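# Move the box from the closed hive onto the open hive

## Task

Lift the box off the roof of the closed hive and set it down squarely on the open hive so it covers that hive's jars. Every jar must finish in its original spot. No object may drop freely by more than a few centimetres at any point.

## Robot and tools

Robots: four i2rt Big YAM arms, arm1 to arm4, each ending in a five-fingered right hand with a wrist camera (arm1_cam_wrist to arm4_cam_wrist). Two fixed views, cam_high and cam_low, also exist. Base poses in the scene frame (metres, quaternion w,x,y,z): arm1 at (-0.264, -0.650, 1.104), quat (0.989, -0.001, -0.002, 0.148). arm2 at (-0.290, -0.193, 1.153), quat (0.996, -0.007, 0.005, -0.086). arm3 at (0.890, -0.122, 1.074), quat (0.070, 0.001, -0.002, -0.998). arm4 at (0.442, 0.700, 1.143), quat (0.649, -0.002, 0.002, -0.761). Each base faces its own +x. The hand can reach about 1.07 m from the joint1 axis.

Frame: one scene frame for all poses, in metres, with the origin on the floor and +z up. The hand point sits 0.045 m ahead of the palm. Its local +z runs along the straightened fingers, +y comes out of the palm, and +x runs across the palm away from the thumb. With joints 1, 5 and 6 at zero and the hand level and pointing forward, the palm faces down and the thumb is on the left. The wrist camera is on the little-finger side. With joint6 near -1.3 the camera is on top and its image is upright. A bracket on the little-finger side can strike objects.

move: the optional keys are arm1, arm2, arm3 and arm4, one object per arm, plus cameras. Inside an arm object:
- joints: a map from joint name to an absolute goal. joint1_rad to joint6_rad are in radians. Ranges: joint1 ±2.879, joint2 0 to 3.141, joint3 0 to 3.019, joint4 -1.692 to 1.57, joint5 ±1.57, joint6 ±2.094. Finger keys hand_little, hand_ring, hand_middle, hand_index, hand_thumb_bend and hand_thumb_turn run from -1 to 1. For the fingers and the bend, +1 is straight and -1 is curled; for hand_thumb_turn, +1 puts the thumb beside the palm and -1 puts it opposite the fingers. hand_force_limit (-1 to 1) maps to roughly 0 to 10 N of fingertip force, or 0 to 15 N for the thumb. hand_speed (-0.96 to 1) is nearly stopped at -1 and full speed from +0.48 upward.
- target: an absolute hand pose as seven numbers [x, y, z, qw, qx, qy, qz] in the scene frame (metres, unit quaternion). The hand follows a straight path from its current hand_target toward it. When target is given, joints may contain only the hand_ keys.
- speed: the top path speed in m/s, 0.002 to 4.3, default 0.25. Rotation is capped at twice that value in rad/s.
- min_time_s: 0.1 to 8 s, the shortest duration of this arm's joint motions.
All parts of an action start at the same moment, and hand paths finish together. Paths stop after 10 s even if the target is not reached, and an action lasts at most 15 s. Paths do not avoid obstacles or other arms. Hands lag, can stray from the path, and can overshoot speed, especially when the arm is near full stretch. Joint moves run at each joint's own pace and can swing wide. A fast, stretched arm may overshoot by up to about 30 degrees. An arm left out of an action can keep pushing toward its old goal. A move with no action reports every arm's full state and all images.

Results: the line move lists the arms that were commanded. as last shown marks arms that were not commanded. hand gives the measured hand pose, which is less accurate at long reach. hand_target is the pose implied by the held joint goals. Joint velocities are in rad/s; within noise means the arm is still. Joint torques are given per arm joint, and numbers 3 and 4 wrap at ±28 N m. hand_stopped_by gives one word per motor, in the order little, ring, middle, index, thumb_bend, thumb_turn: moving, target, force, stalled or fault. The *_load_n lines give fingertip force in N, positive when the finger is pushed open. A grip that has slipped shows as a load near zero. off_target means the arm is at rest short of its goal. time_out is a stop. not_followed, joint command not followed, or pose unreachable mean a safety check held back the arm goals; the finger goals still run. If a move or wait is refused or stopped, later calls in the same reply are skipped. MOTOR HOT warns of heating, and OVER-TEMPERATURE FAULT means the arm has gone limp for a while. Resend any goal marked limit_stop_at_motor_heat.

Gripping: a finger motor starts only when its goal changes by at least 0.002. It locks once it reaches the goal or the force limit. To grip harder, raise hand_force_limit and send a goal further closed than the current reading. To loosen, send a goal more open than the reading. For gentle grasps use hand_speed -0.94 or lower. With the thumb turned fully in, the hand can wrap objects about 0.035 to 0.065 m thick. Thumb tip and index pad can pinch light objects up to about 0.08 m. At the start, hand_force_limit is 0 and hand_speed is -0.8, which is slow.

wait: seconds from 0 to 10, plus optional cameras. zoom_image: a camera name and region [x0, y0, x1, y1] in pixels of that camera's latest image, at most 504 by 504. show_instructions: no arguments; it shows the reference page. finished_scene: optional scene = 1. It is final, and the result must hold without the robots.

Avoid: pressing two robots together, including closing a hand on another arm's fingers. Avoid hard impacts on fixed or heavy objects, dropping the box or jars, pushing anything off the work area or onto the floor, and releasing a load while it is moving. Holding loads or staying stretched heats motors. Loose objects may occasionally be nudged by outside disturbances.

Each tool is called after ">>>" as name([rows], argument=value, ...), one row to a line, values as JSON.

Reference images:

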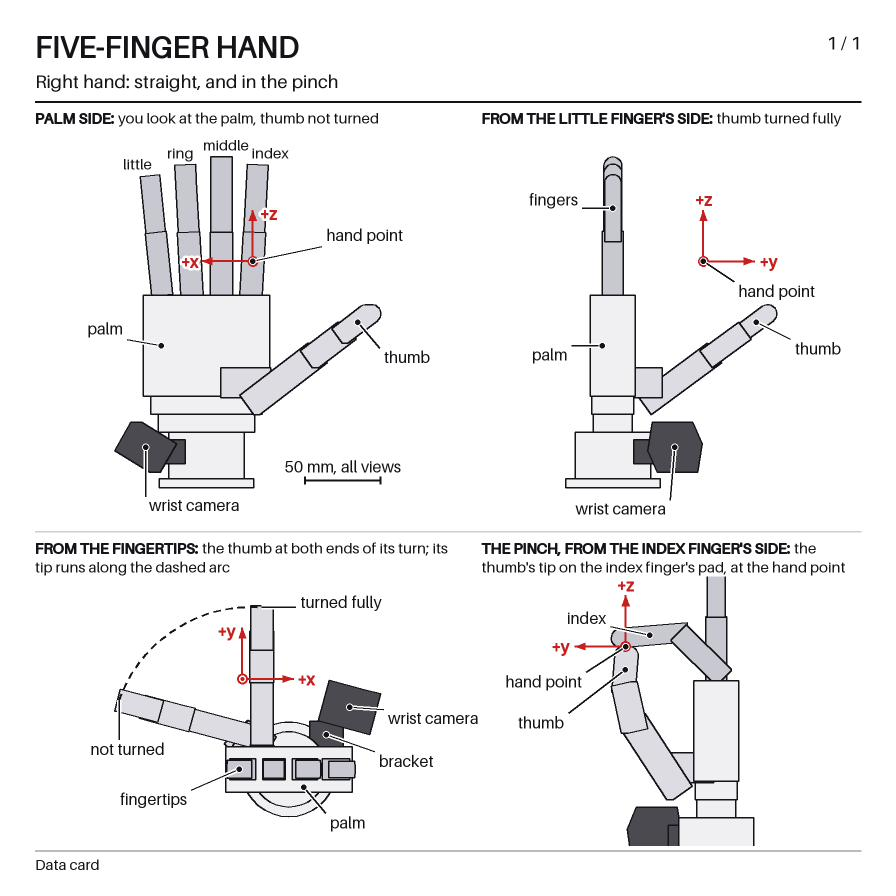

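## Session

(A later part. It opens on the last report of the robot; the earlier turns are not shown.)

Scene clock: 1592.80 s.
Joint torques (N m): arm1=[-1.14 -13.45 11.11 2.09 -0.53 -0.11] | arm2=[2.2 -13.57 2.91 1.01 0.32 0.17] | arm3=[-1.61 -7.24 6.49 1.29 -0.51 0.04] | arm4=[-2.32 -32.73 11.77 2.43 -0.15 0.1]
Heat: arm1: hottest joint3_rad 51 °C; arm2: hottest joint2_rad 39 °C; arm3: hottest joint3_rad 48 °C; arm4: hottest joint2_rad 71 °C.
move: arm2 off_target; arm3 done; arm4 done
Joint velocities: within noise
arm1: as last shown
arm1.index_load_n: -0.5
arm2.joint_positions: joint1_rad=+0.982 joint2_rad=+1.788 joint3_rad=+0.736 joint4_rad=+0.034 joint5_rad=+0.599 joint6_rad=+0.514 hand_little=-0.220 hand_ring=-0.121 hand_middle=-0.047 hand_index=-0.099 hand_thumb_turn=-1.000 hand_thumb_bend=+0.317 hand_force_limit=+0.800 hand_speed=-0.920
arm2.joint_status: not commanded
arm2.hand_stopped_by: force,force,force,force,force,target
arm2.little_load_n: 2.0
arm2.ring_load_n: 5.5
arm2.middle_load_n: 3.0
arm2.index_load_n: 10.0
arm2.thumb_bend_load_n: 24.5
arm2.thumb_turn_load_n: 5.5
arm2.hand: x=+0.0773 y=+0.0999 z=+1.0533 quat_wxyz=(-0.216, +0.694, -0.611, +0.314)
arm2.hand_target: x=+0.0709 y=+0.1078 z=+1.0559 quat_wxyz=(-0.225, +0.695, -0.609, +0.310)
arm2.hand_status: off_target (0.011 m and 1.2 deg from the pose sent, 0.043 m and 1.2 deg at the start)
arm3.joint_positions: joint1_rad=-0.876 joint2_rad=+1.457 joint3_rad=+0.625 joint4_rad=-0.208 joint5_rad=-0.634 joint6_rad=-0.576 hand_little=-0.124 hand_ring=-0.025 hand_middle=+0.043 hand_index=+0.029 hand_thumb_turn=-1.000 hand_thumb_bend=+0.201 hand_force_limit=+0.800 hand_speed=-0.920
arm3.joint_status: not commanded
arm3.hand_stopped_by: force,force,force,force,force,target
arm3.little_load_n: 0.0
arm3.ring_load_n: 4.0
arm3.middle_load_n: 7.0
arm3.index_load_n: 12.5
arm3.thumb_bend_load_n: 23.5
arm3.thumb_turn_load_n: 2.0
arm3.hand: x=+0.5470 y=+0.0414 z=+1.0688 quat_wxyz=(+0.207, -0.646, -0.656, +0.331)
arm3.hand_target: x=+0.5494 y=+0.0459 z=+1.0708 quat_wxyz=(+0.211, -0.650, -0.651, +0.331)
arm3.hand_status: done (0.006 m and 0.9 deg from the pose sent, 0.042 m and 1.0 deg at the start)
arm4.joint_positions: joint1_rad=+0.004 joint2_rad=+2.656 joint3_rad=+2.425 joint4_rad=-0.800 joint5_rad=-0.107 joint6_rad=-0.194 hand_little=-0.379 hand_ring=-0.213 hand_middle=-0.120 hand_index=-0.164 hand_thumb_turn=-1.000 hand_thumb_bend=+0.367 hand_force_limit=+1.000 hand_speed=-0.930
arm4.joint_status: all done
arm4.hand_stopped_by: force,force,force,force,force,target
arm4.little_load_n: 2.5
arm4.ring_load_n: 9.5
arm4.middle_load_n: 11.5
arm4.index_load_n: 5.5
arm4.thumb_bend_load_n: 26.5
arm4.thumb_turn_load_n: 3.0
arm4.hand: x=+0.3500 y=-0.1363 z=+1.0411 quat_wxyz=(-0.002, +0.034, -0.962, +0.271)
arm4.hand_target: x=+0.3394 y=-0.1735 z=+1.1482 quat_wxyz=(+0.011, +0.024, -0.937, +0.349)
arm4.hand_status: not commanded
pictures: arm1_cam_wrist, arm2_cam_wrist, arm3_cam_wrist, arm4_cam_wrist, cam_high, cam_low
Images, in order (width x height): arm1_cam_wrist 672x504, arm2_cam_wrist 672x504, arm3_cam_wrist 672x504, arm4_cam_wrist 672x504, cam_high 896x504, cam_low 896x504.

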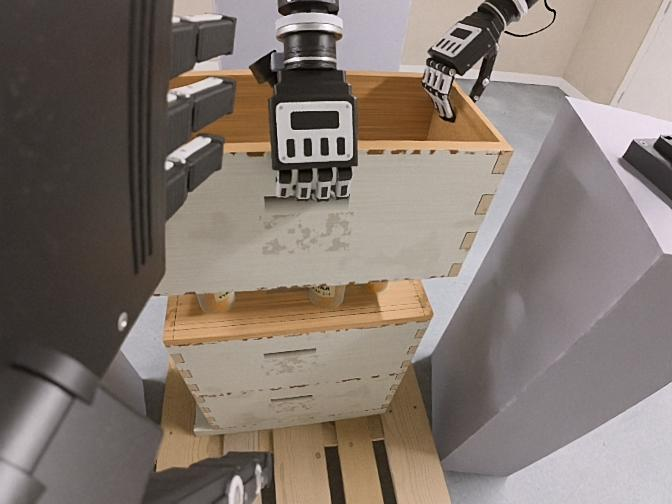

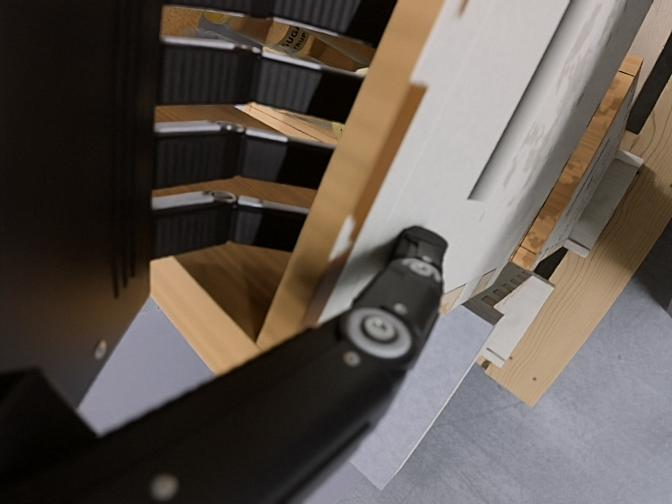

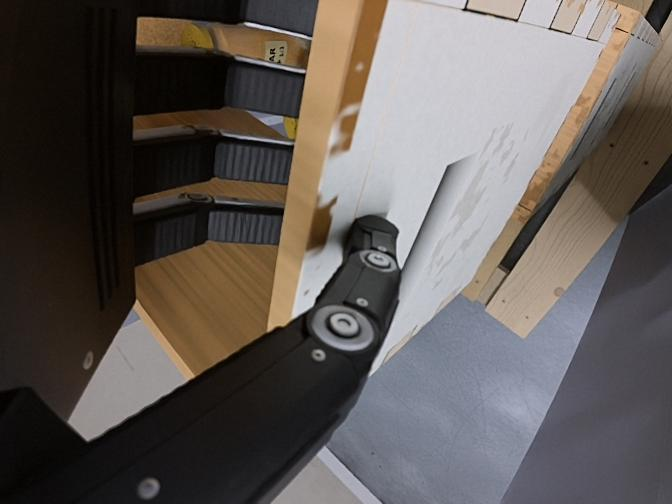

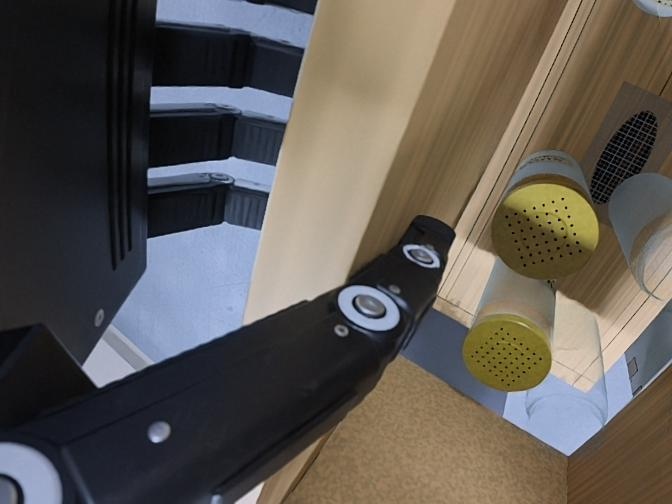

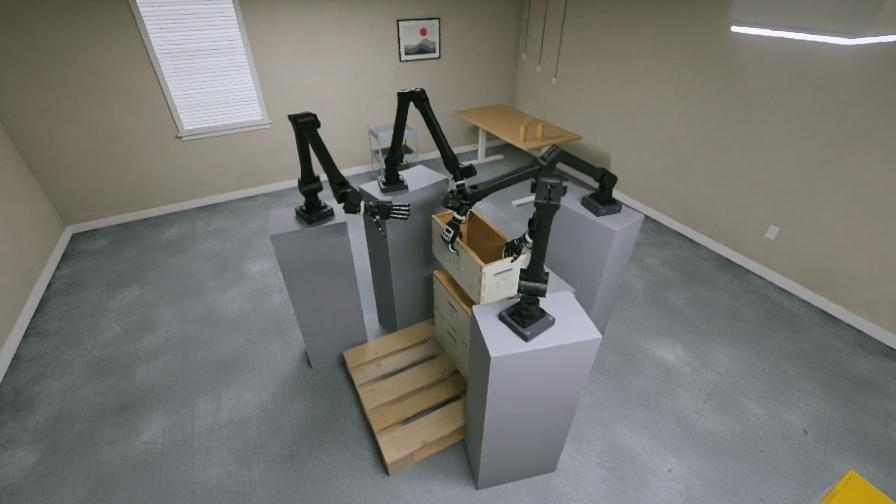

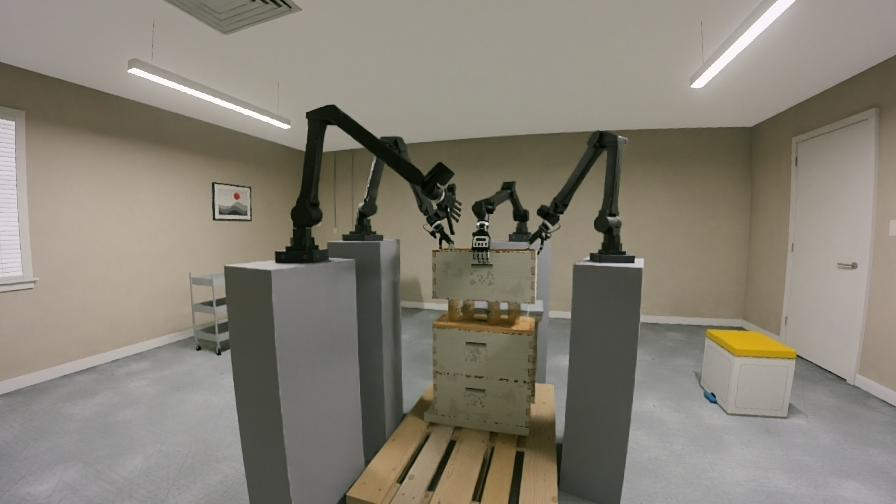

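>>> move(arm2={"target":[0.0678,0.1080,1.006,0.2256,-0.6945,0.6088,-0.3101],"speed":0.035}, arm3={"target":[0.5464,0.0460,1.021,0.2111,-0.6499,-0.6507,0.3315],"speed":0.035}, arm4={"joints":{"joint2_rad":2.638,"joint3_rad":2.507,"joint4_rad":-0.733},"min_time_s":1.45}, cameras=["cam_high","cam_low","arm3_cam_wrist","arm2_cam_wrist","arm4_cam_wrist","arm1_cam_wrist"])

>>> zoom_image(camera="arm4_cam_wrist", region=[360, 0, 672, 504])

>>> zoom_image(camera="cam_low", region=[420, 225, 550, 355])

>>> zoom_image(camera="cam_high", region=[425, 210, 545, 330])

>>> zoom_image(camera="arm1_cam_wrist", region=[150, 40, 580, 450])

>>> zoom_image(camera="arm3_cam_wrist", region=[240, 0, 672, 420])

>>> zoom_image(camera="arm2_cam_wrist", region=[240, 0, 672, 420])

Scene clock: 1611.13 s.
Joint torques (N m): arm1=[-1.44 -13.22 11.14 2.11 -0.56 -0.11] | arm2=[2.08 -13.98 1.96 0.81 0.42 0.21] | arm3=[-1.2 -8 4.97 1.35 -0.55 0.09] | arm4=[-2.26 -32.09 14.12 1.92 -0.15 0.15]
Heat: arm1: hottest joint3_rad 51 °C; arm2: hottest joint2_rad 39 °C; arm3: hottest joint3_rad 45 °C; arm4: hottest joint2_rad 72 °C.
move: arm2 done; arm3 done; arm4 done
Joint velocities: within noise
arm1: as last shown
arm1.index_load_n: 0.0
arm2.joint_positions: joint1_rad=+0.988 joint2_rad=+1.933 joint3_rad=+0.733 joint4_rad=+0.186 joint5_rad=+0.599 joint6_rad=+0.517 hand_little=-0.220 hand_ring=-0.121 hand_middle=-0.047 hand_index=-0.099 hand_thumb_turn=-1.000 hand_thumb_bend=+0.317 hand_force_limit=+0.800 hand_speed=-0.920
arm2.joint_status: not commanded
arm2.hand_stopped_by: force,force,force,force,force,target
arm2.little_load_n: 3.0
arm2.ring_load_n: 6.5
arm2.middle_load_n: 3.0
arm2.index_load_n: 9.5
arm2.thumb_bend_load_n: 24.5
arm2.thumb_turn_load_n: 5.0
arm2.hand: x=+0.0752 y=+0.1016 z=+1.0045 quat_wxyz=(-0.219, +0.694, -0.610, +0.313)
arm2.hand_target: x=+0.0679 y=+0.1080 z=+1.0059 quat_wxyz=(-0.226, +0.695, -0.609, +0.310)
arm2.hand_status: done (0.010 m and 0.8 deg from the pose sent, 0.049 m and 1.2 deg at the start)
arm3.joint_positions: joint1_rad=-0.876 joint2_rad=+1.607 joint3_rad=+0.597 joint4_rad=-0.022 joint5_rad=-0.630 joint6_rad=-0.574 hand_little=-0.124 hand_ring=-0.025 hand_middle=+0.043 hand_index=+0.029 hand_thumb_turn=-1.000 hand_thumb_bend=+0.201 hand_force_limit=+0.800 hand_speed=-0.920
arm3.joint_status: not commanded
arm3.hand_stopped_by: force,force,force,force,force,target
arm3.little_load_n: 0.0
arm3.ring_load_n: 5.0
arm3.middle_load_n: 7.0
arm3.index_load_n: 11.5
arm3.thumb_bend_load_n: 23.0
arm3.thumb_turn_load_n: 1.0
arm3.hand: x=+0.5437 y=+0.0452 z=+1.0197 quat_wxyz=(+0.210, -0.646, -0.656, +0.329)
arm3.hand_target: x=+0.5463 y=+0.0460 z=+1.0210 quat_wxyz=(+0.211, -0.650, -0.651, +0.331)
arm3.hand_status: done (0.003 m and 0.8 deg from the pose sent, 0.048 m and 0.9 deg at the start)
arm4.joint_positions: joint1_rad=+0.002 joint2_rad=+2.724 joint3_rad=+2.425 joint4_rad=-0.744 joint5_rad=-0.107 joint6_rad=-0.198 hand_little=-0.379 hand_ring=-0.213 hand_middle=-0.120 hand_index=-0.164 hand_thumb_turn=-1.000 hand_thumb_bend=+0.367 hand_force_limit=+1.000 hand_speed=-0.930
arm4.joint_status: all done
arm4.hand_stopped_by: force,force,force,force,force,target
arm4.little_load_n: 3.0
arm4.ring_load_n: 10.0
arm4.middle_load_n: 12.0
arm4.index_load_n: 6.0
arm4.thumb_bend_load_n: 26.5
arm4.thumb_turn_load_n: 2.5
arm4.hand: x=+0.3489 y=-0.1333 z=+0.9902 quat_wxyz=(-0.002, +0.035, -0.964, +0.265)
arm4.hand_target: x=+0.3377 y=-0.1823 z=+1.1026 quat_wxyz=(+0.011, +0.024, -0.937, +0.349)
arm4.hand_status: not commanded
pictures: arm1_cam_wrist, arm2_cam_wrist, arm3_cam_wrist, arm4_cam_wrist, cam_high, cam_low
Images, in order (width x height): arm1_cam_wrist 672x504, arm2_cam_wrist 672x504, arm3_cam_wrist 672x504, arm4_cam_wrist 672x504, cam_high 896x504, cam_low 896x504.

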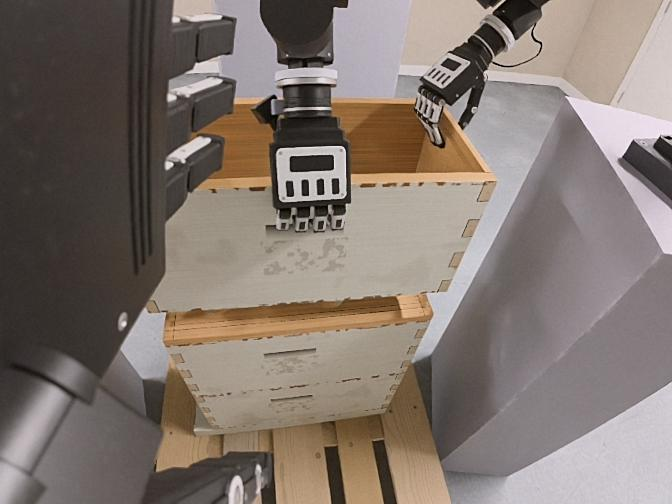

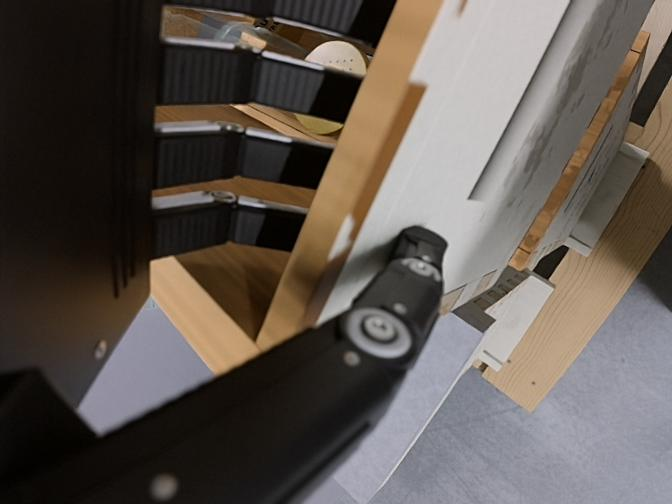

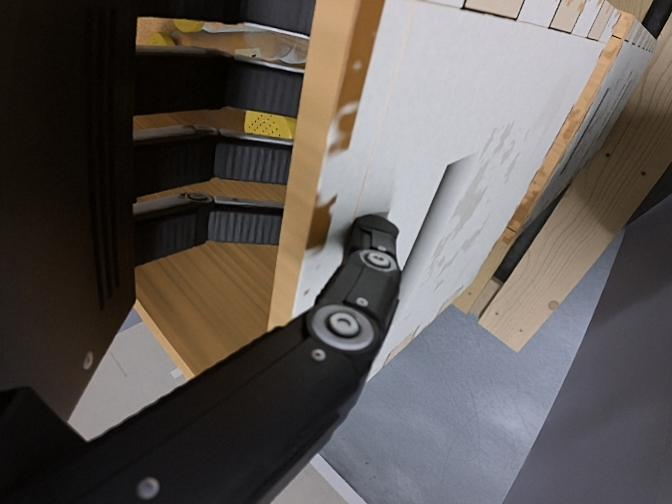

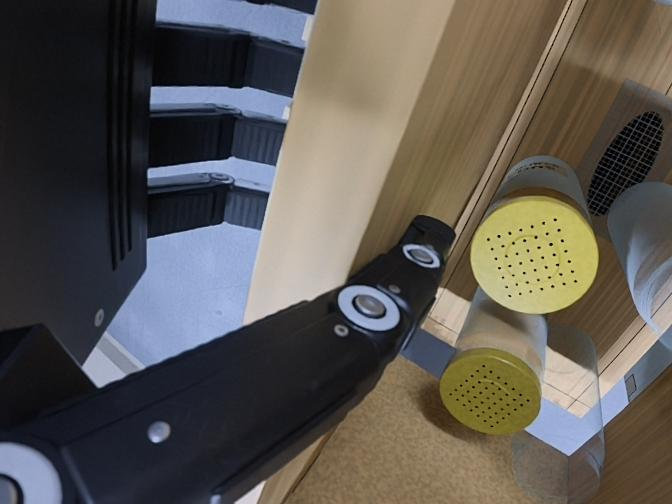

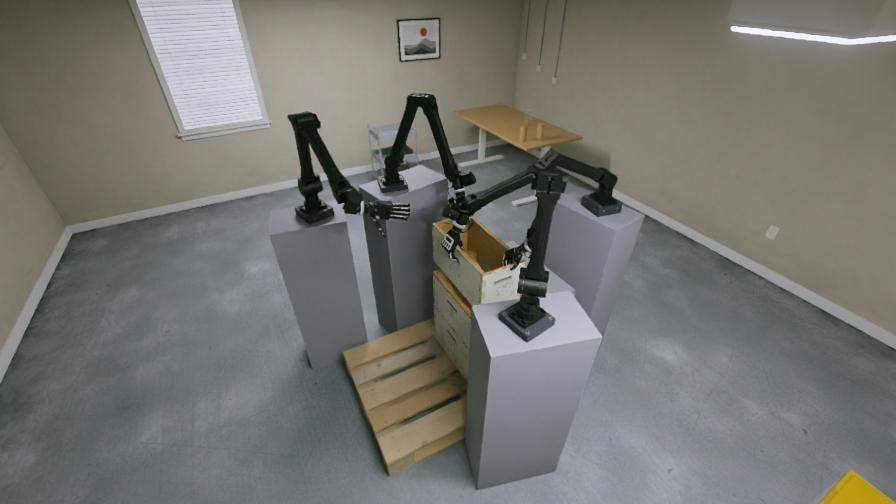

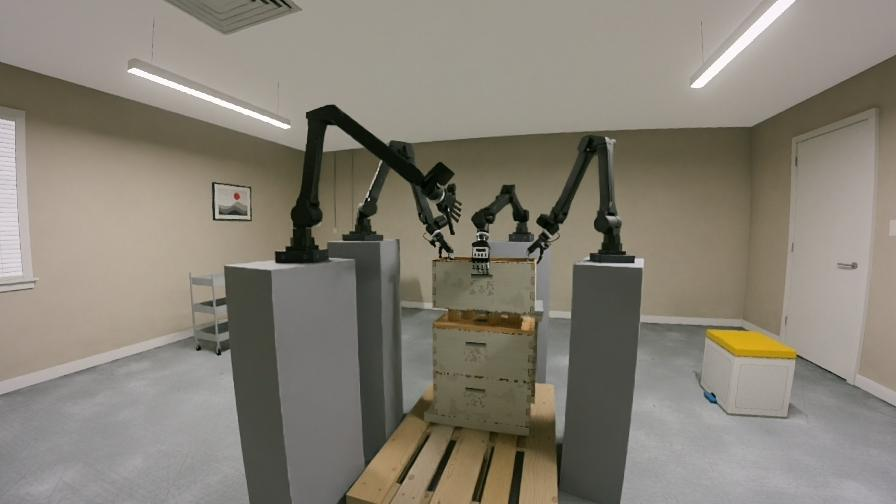

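Scaled by 1.000.

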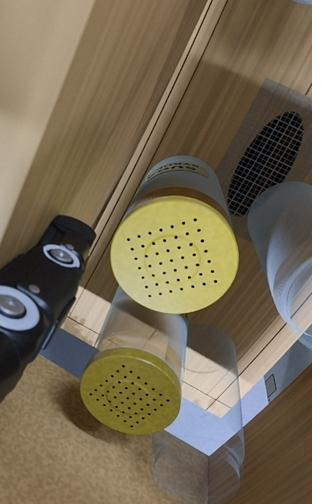

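Scaled by 3.877 from the camera's image (finer frame: 1280x720).

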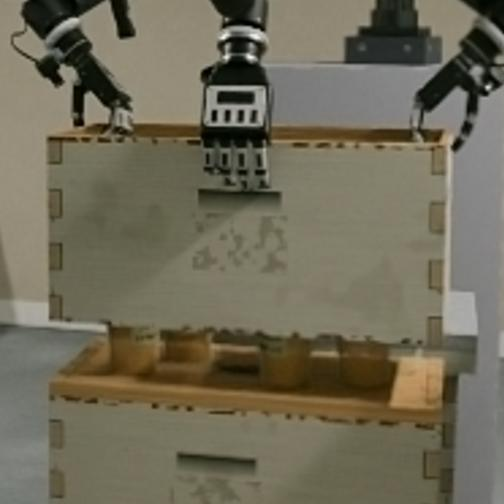

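Scaled by 4.200 from the camera's image (finer frame: 1280x720).

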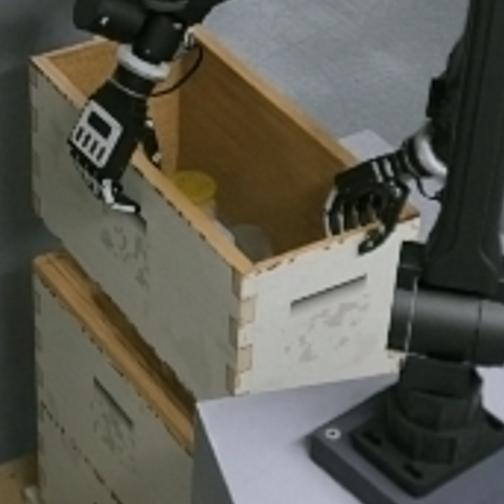

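Scaled by 1.172 from the camera's image (finer frame: 960x720).

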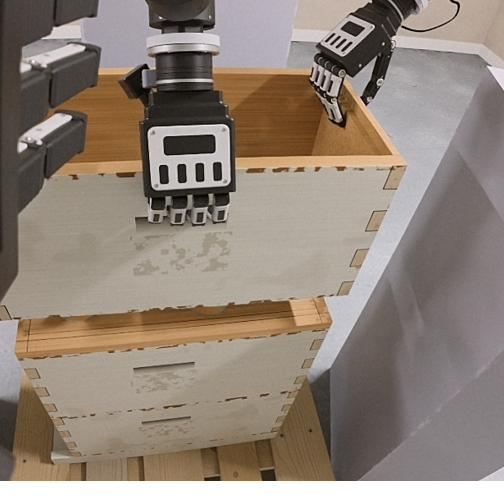

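Scaled by 1.167 from the camera's image (finer frame: 960x720).

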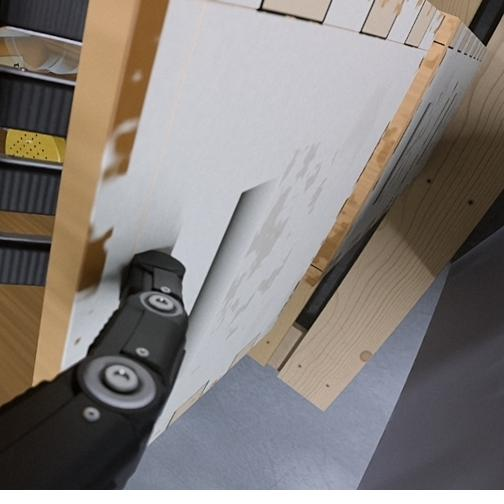

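Scaled by 1.167 from the camera's image (finer frame: 960x720).

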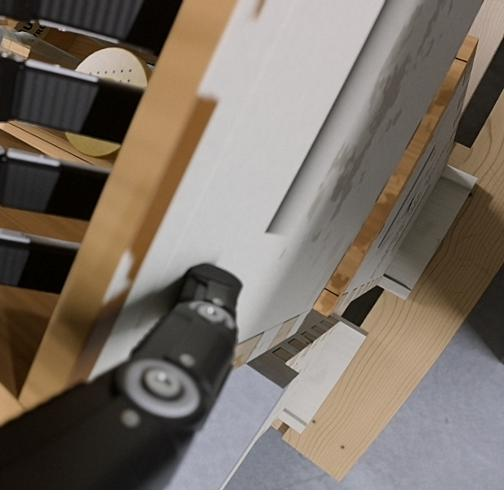

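>>> move(arm2={"target":[0.0658,0.1080,0.976,0.2256,-0.6945,0.6088,-0.3101],"speed":0.03}, arm3={"target":[0.5444,0.0460,0.991,0.2111,-0.6499,-0.6507,0.3315],"speed":0.03}, arm4={"joints":{"joint2_rad":2.696,"joint3_rad":2.545,"joint4_rad":-0.710},"min_time_s":1.1}, cameras=["cam_high","cam_low","arm3_cam_wrist","arm2_cam_wrist","arm4_cam_wrist","arm1_cam_wrist"])

>>> zoom_image(camera="cam_low", region=[425, 260, 545, 380])

>>> zoom_image(camera="cam_high", region=[425, 210, 545, 330])

>>> zoom_image(camera="arm1_cam_wrist", region=[130, 140, 530, 440])

>>> zoom_image(camera="arm3_cam_wrist", region=[372, 0, 672, 300])

>>> zoom_image(camera="arm2_cam_wrist", region=[372, 0, 672, 360])

Scene clock: 1626.13 s.
Joint torques (N m): arm1=[-1.32 -13.22 11.12 2.1 -0.56 -0.12] | arm2=[1.96 -14.1 1.8 0.65 0.49 0.22] | arm3=[-0.97 -8.59 3.86 1.32 -0.57 0.13] | arm4=[-2.08 -30.8 15.92 1.47 -0.11 0.25]
Heat: arm1: hottest joint3_rad 51 °C; arm2: hottest joint2_rad 39 °C; arm3: hottest joint3_rad 44 °C; arm4: hottest joint2_rad 74 °C.
move: arm2 done; arm3 done; arm4 time_out
Joint velocities: within noise
arm1: as last shown
arm1.thumb_bend_load_n: -0.5
arm2.joint_positions: joint1_rad=+0.994 joint2_rad=+2.022 joint3_rad=+0.736 joint4_rad=+0.273 joint5_rad=+0.599 joint6_rad=+0.521 hand_little=-0.220 hand_ring=-0.121 hand_middle=-0.047 hand_index=-0.099 hand_thumb_turn=-1.000 hand_thumb_bend=+0.317 hand_force_limit=+0.800 hand_speed=-0.920
arm2.joint_status: not commanded
arm2.hand_stopped_by: force,force,force,force,force,target
arm2.little_load_n: 3.0
arm2.ring_load_n: 6.5
arm2.middle_load_n: 3.5
arm2.index_load_n: 9.0
arm2.thumb_bend_load_n: 24.5
arm2.thumb_turn_load_n: 5.0
arm2.hand: x=+0.0715 y=+0.1020 z=+0.9751 quat_wxyz=(-0.221, +0.694, -0.610, +0.312)
arm2.hand_target: x=+0.0657 y=+0.1079 z=+0.9759 quat_wxyz=(-0.226, +0.695, -0.609, +0.310)
arm2.hand_status: done (0.008 m and 0.6 deg from the pose sent, 0.031 m and 0.8 deg at the start)
arm3.joint_positions: joint1_rad=-0.876 joint2_rad=+1.708 joint3_rad=+0.594 joint4_rad=+0.090 joint5_rad=-0.627 joint6_rad=-0.574 hand_little=-0.124 hand_ring=-0.025 hand_middle=+0.043 hand_index=+0.029 hand_thumb_turn=-1.000 hand_thumb_bend=+0.201 hand_force_limit=+0.800 hand_speed=-0.920
arm3.joint_status: not commanded
arm3.hand_stopped_by: force,force,force,force,force,target
arm3.little_load_n: 1.0
arm3.ring_load_n: 6.0
arm3.middle_load_n: 6.5
arm3.index_load_n: 10.5
arm3.thumb_bend_load_n: 22.5
arm3.thumb_turn_load_n: 0.5
arm3.hand: x=+0.5403 y=+0.0487 z=+0.9905 quat_wxyz=(+0.214, -0.645, -0.656, +0.328)
arm3.hand_target: x=+0.5443 y=+0.0460 z=+0.9910 quat_wxyz=(+0.211, -0.650, -0.651, +0.331)
arm3.hand_status: done (0.005 m and 1.0 deg from the pose sent, 0.029 m and 0.8 deg at the start)
arm4.joint_positions: joint1_rad=+0.002 joint2_rad=+2.770 joint3_rad=+2.436 joint4_rad=-0.715 joint5_rad=-0.107 joint6_rad=-0.204 hand_little=-0.379 hand_ring=-0.213 hand_middle=-0.120 hand_index=-0.164 hand_thumb_turn=-1.000 hand_thumb_bend=+0.367 hand_force_limit=+1.000 hand_speed=-0.930
arm4.joint_status: joint3_rad time_out (moved +0.011 of +0.120); the others done
arm4.hand_stopped_by: force,force,force,force,force,target
arm4.little_load_n: 4.0
arm4.ring_load_n: 10.5
arm4.middle_load_n: 12.0
arm4.index_load_n: 5.5
arm4.thumb_bend_load_n: 26.0
arm4.thumb_turn_load_n: 2.5
arm4.on_its_own: joint3_rad reads +2.436 and still pushes toward +2.545 since a time_out
arm4.hand: x=+0.3480 y=-0.1312 z=+0.9598 quat_wxyz=(-0.002, +0.037, -0.964, +0.262)
arm4.hand_target: x=+0.3364 y=-0.1884 z=+1.0744 quat_wxyz=(+0.011, +0.024, -0.936, +0.350)
arm4.hand_status: not commanded
pictures: arm1_cam_wrist, arm2_cam_wrist, arm3_cam_wrist, arm4_cam_wrist, cam_high, cam_low
Images, in order (width x height): arm1_cam_wrist 672x504, arm2_cam_wrist 672x504, arm3_cam_wrist 672x504, arm4_cam_wrist 672x504, cam_high 896x504, cam_low 896x504.

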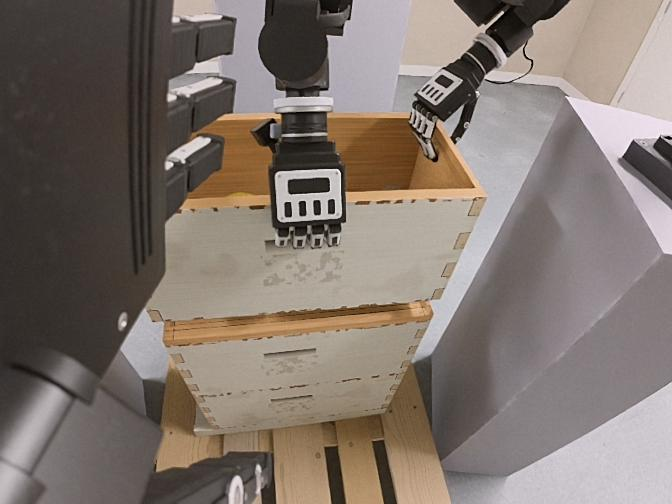

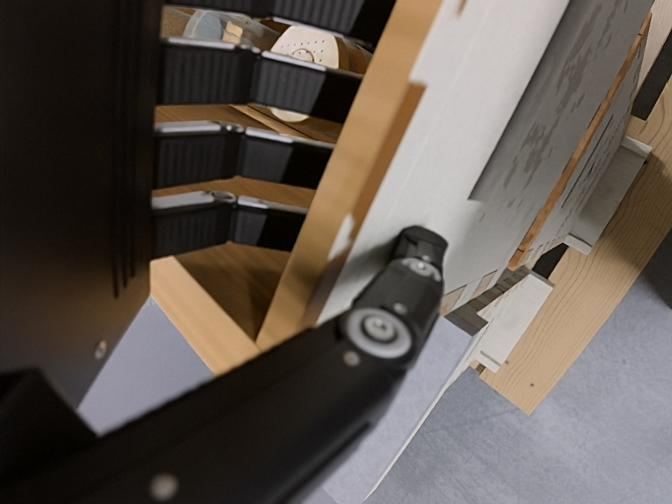

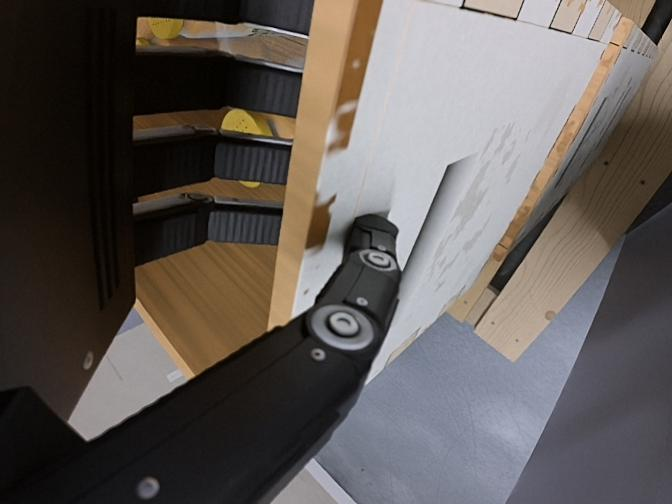

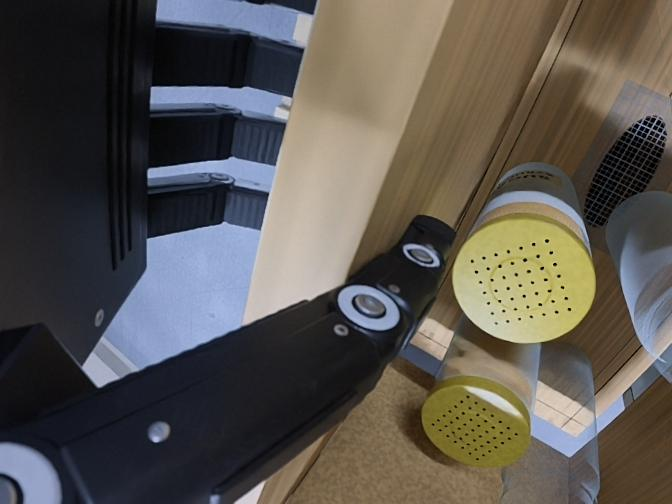

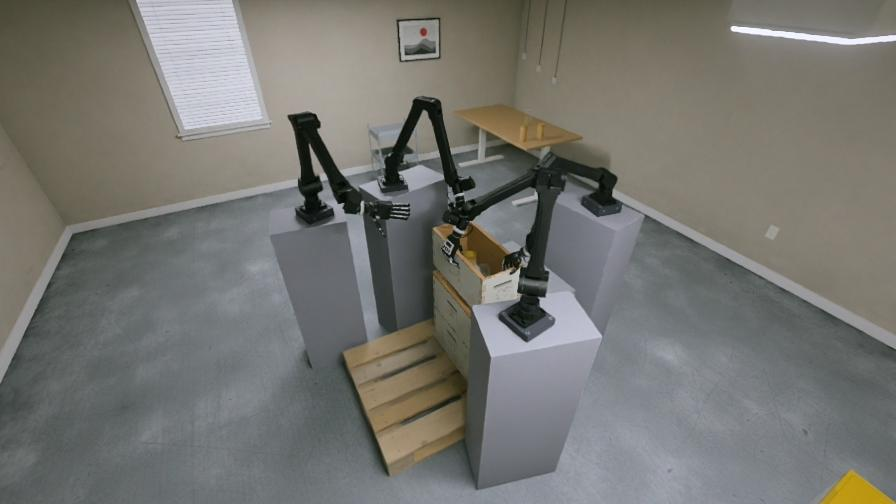

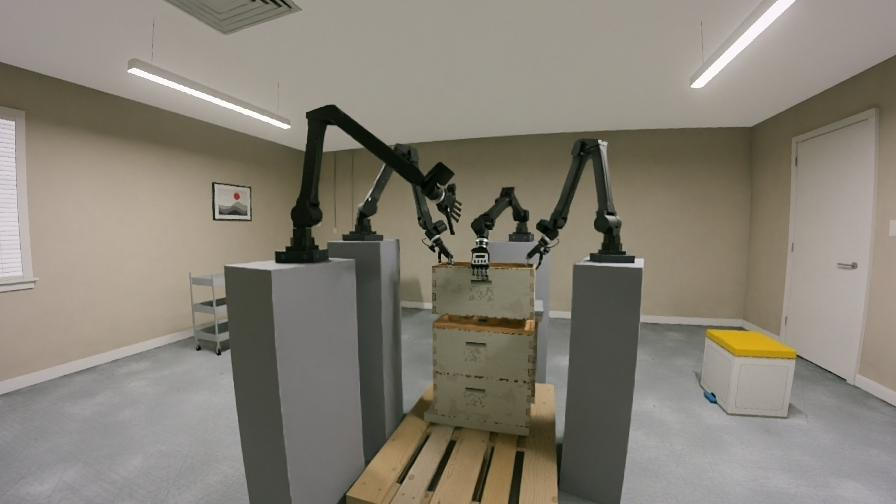

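Scaled by 4.200 from the camera's image (finer frame: 1280x720).

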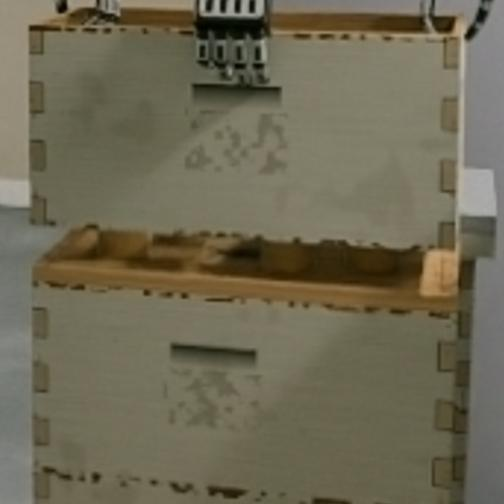

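Scaled by 4.200 from the camera's image (finer frame: 1280x720).

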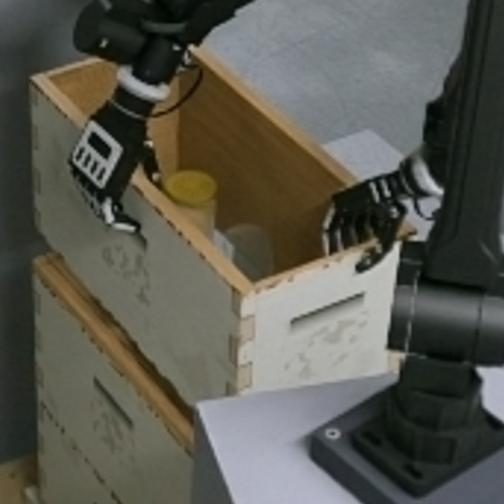

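Scaled by 1.260 from the camera's image (finer frame: 960x720).

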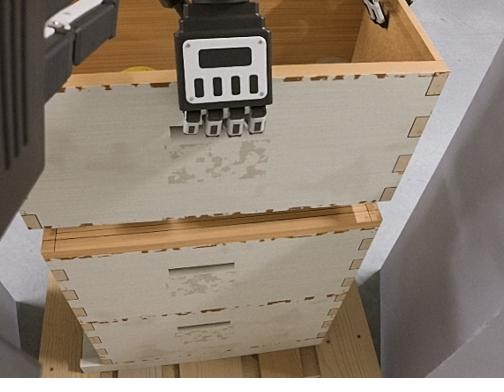

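Scaled by 1.680 from the camera's image (finer frame: 960x720).

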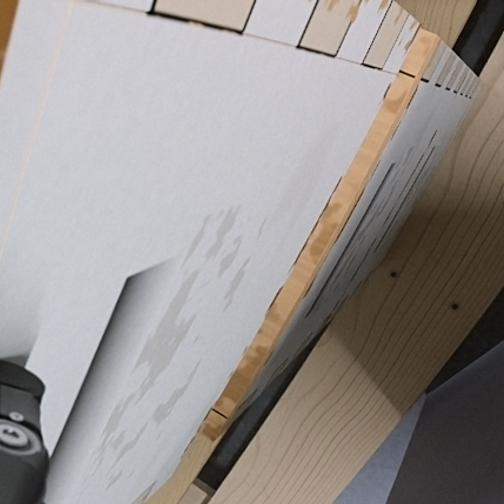

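Scaled by 1.400 from the camera's image (finer frame: 960x720).

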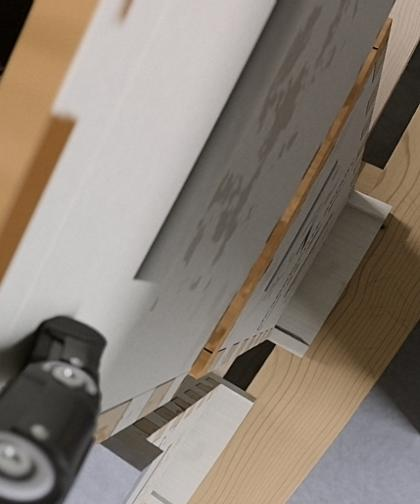

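>>> zoom_image(camera="arm1_cam_wrist", region=[130, 260, 310, 380])

>>> zoom_image(camera="arm1_cam_wrist", region=[340, 260, 500, 380])

>>> zoom_image(camera="cam_low", region=[425, 300, 485, 350])

>>> zoom_image(camera="cam_low", region=[485, 300, 545, 350])

>>> zoom_image(camera="cam_high", region=[425, 240, 485, 300])

Scaled by 2.800 from the camera's image (finer frame: 960x720).

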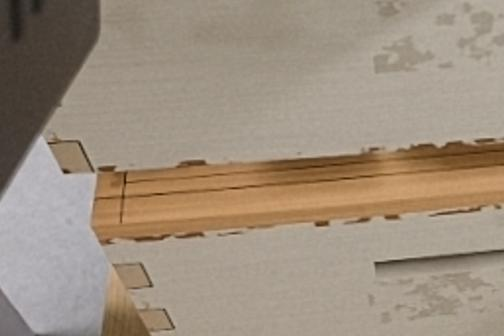

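Scaled by 3.150 from the camera's image (finer frame: 960x720).

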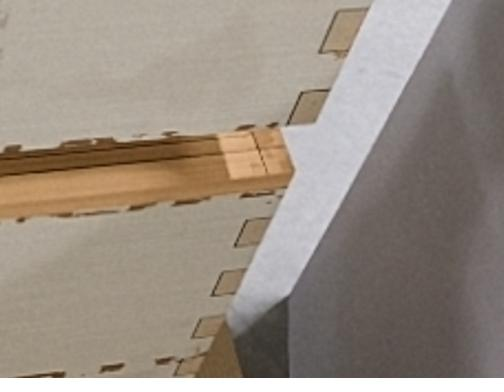

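Scaled by 8.400 from the camera's image (finer frame: 1280x720).

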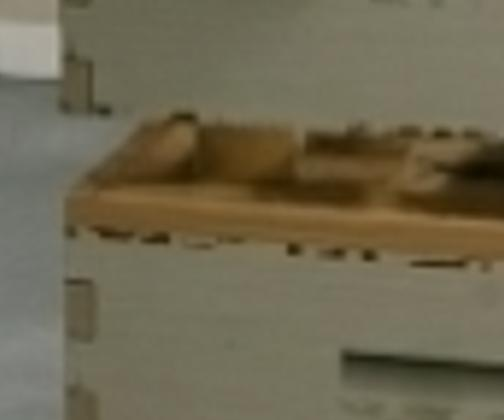

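Scaled by 8.400 from the camera's image (finer frame: 1280x720).

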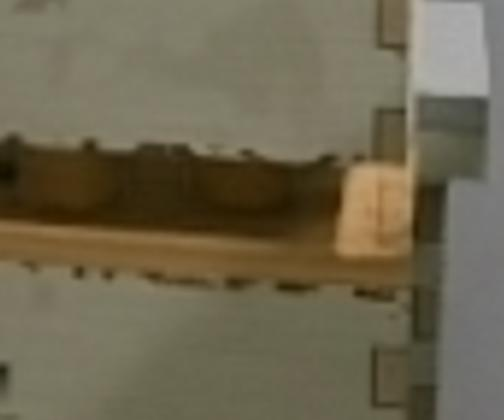

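Scaled by 8.400 from the camera's image (finer frame: 1280x720).

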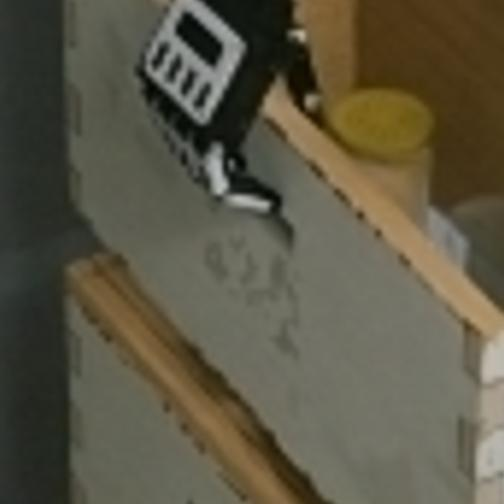

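>>> zoom_image(camera="cam_high", region=[465, 260, 535, 320])

>>> zoom_image(camera="cam_high", region=[420, 215, 480, 385])

Scaled by 7.200 from the camera's image (finer frame: 1280x720).

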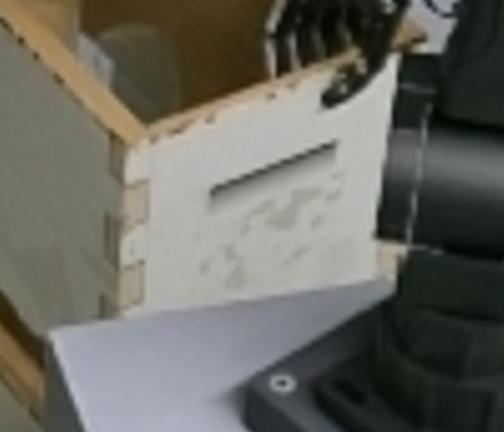

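Scaled by 2.965 from the camera's image (finer frame: 1280x720).

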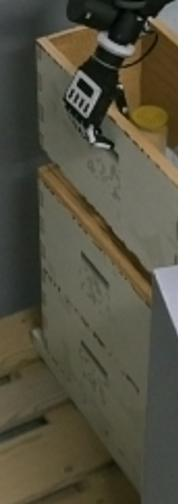

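>>> zoom_image(camera="arm4_cam_wrist", region=[400, 0, 672, 252])

>>> zoom_image(camera="arm4_cam_wrist", region=[380, 252, 672, 504])

Scaled by 1.853 from the camera's image (finer frame: 960x720).

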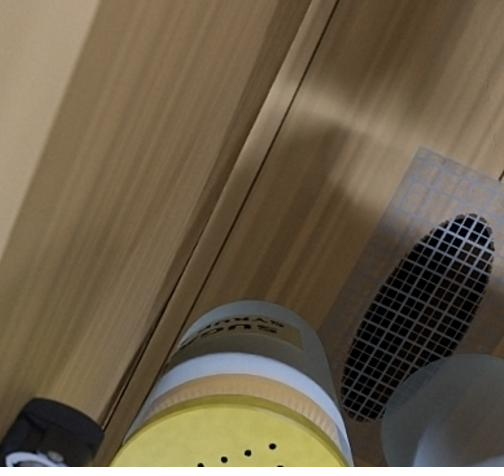

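Scaled by 1.726 from the camera's image (finer frame: 960x720).

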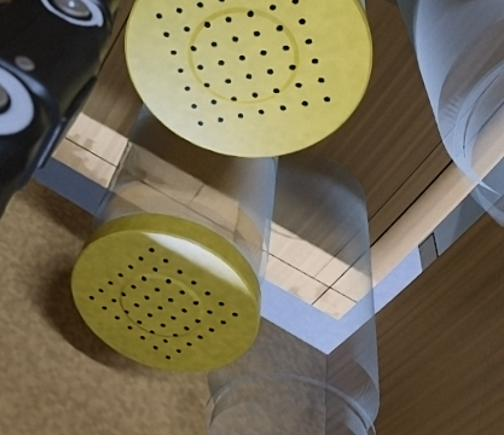

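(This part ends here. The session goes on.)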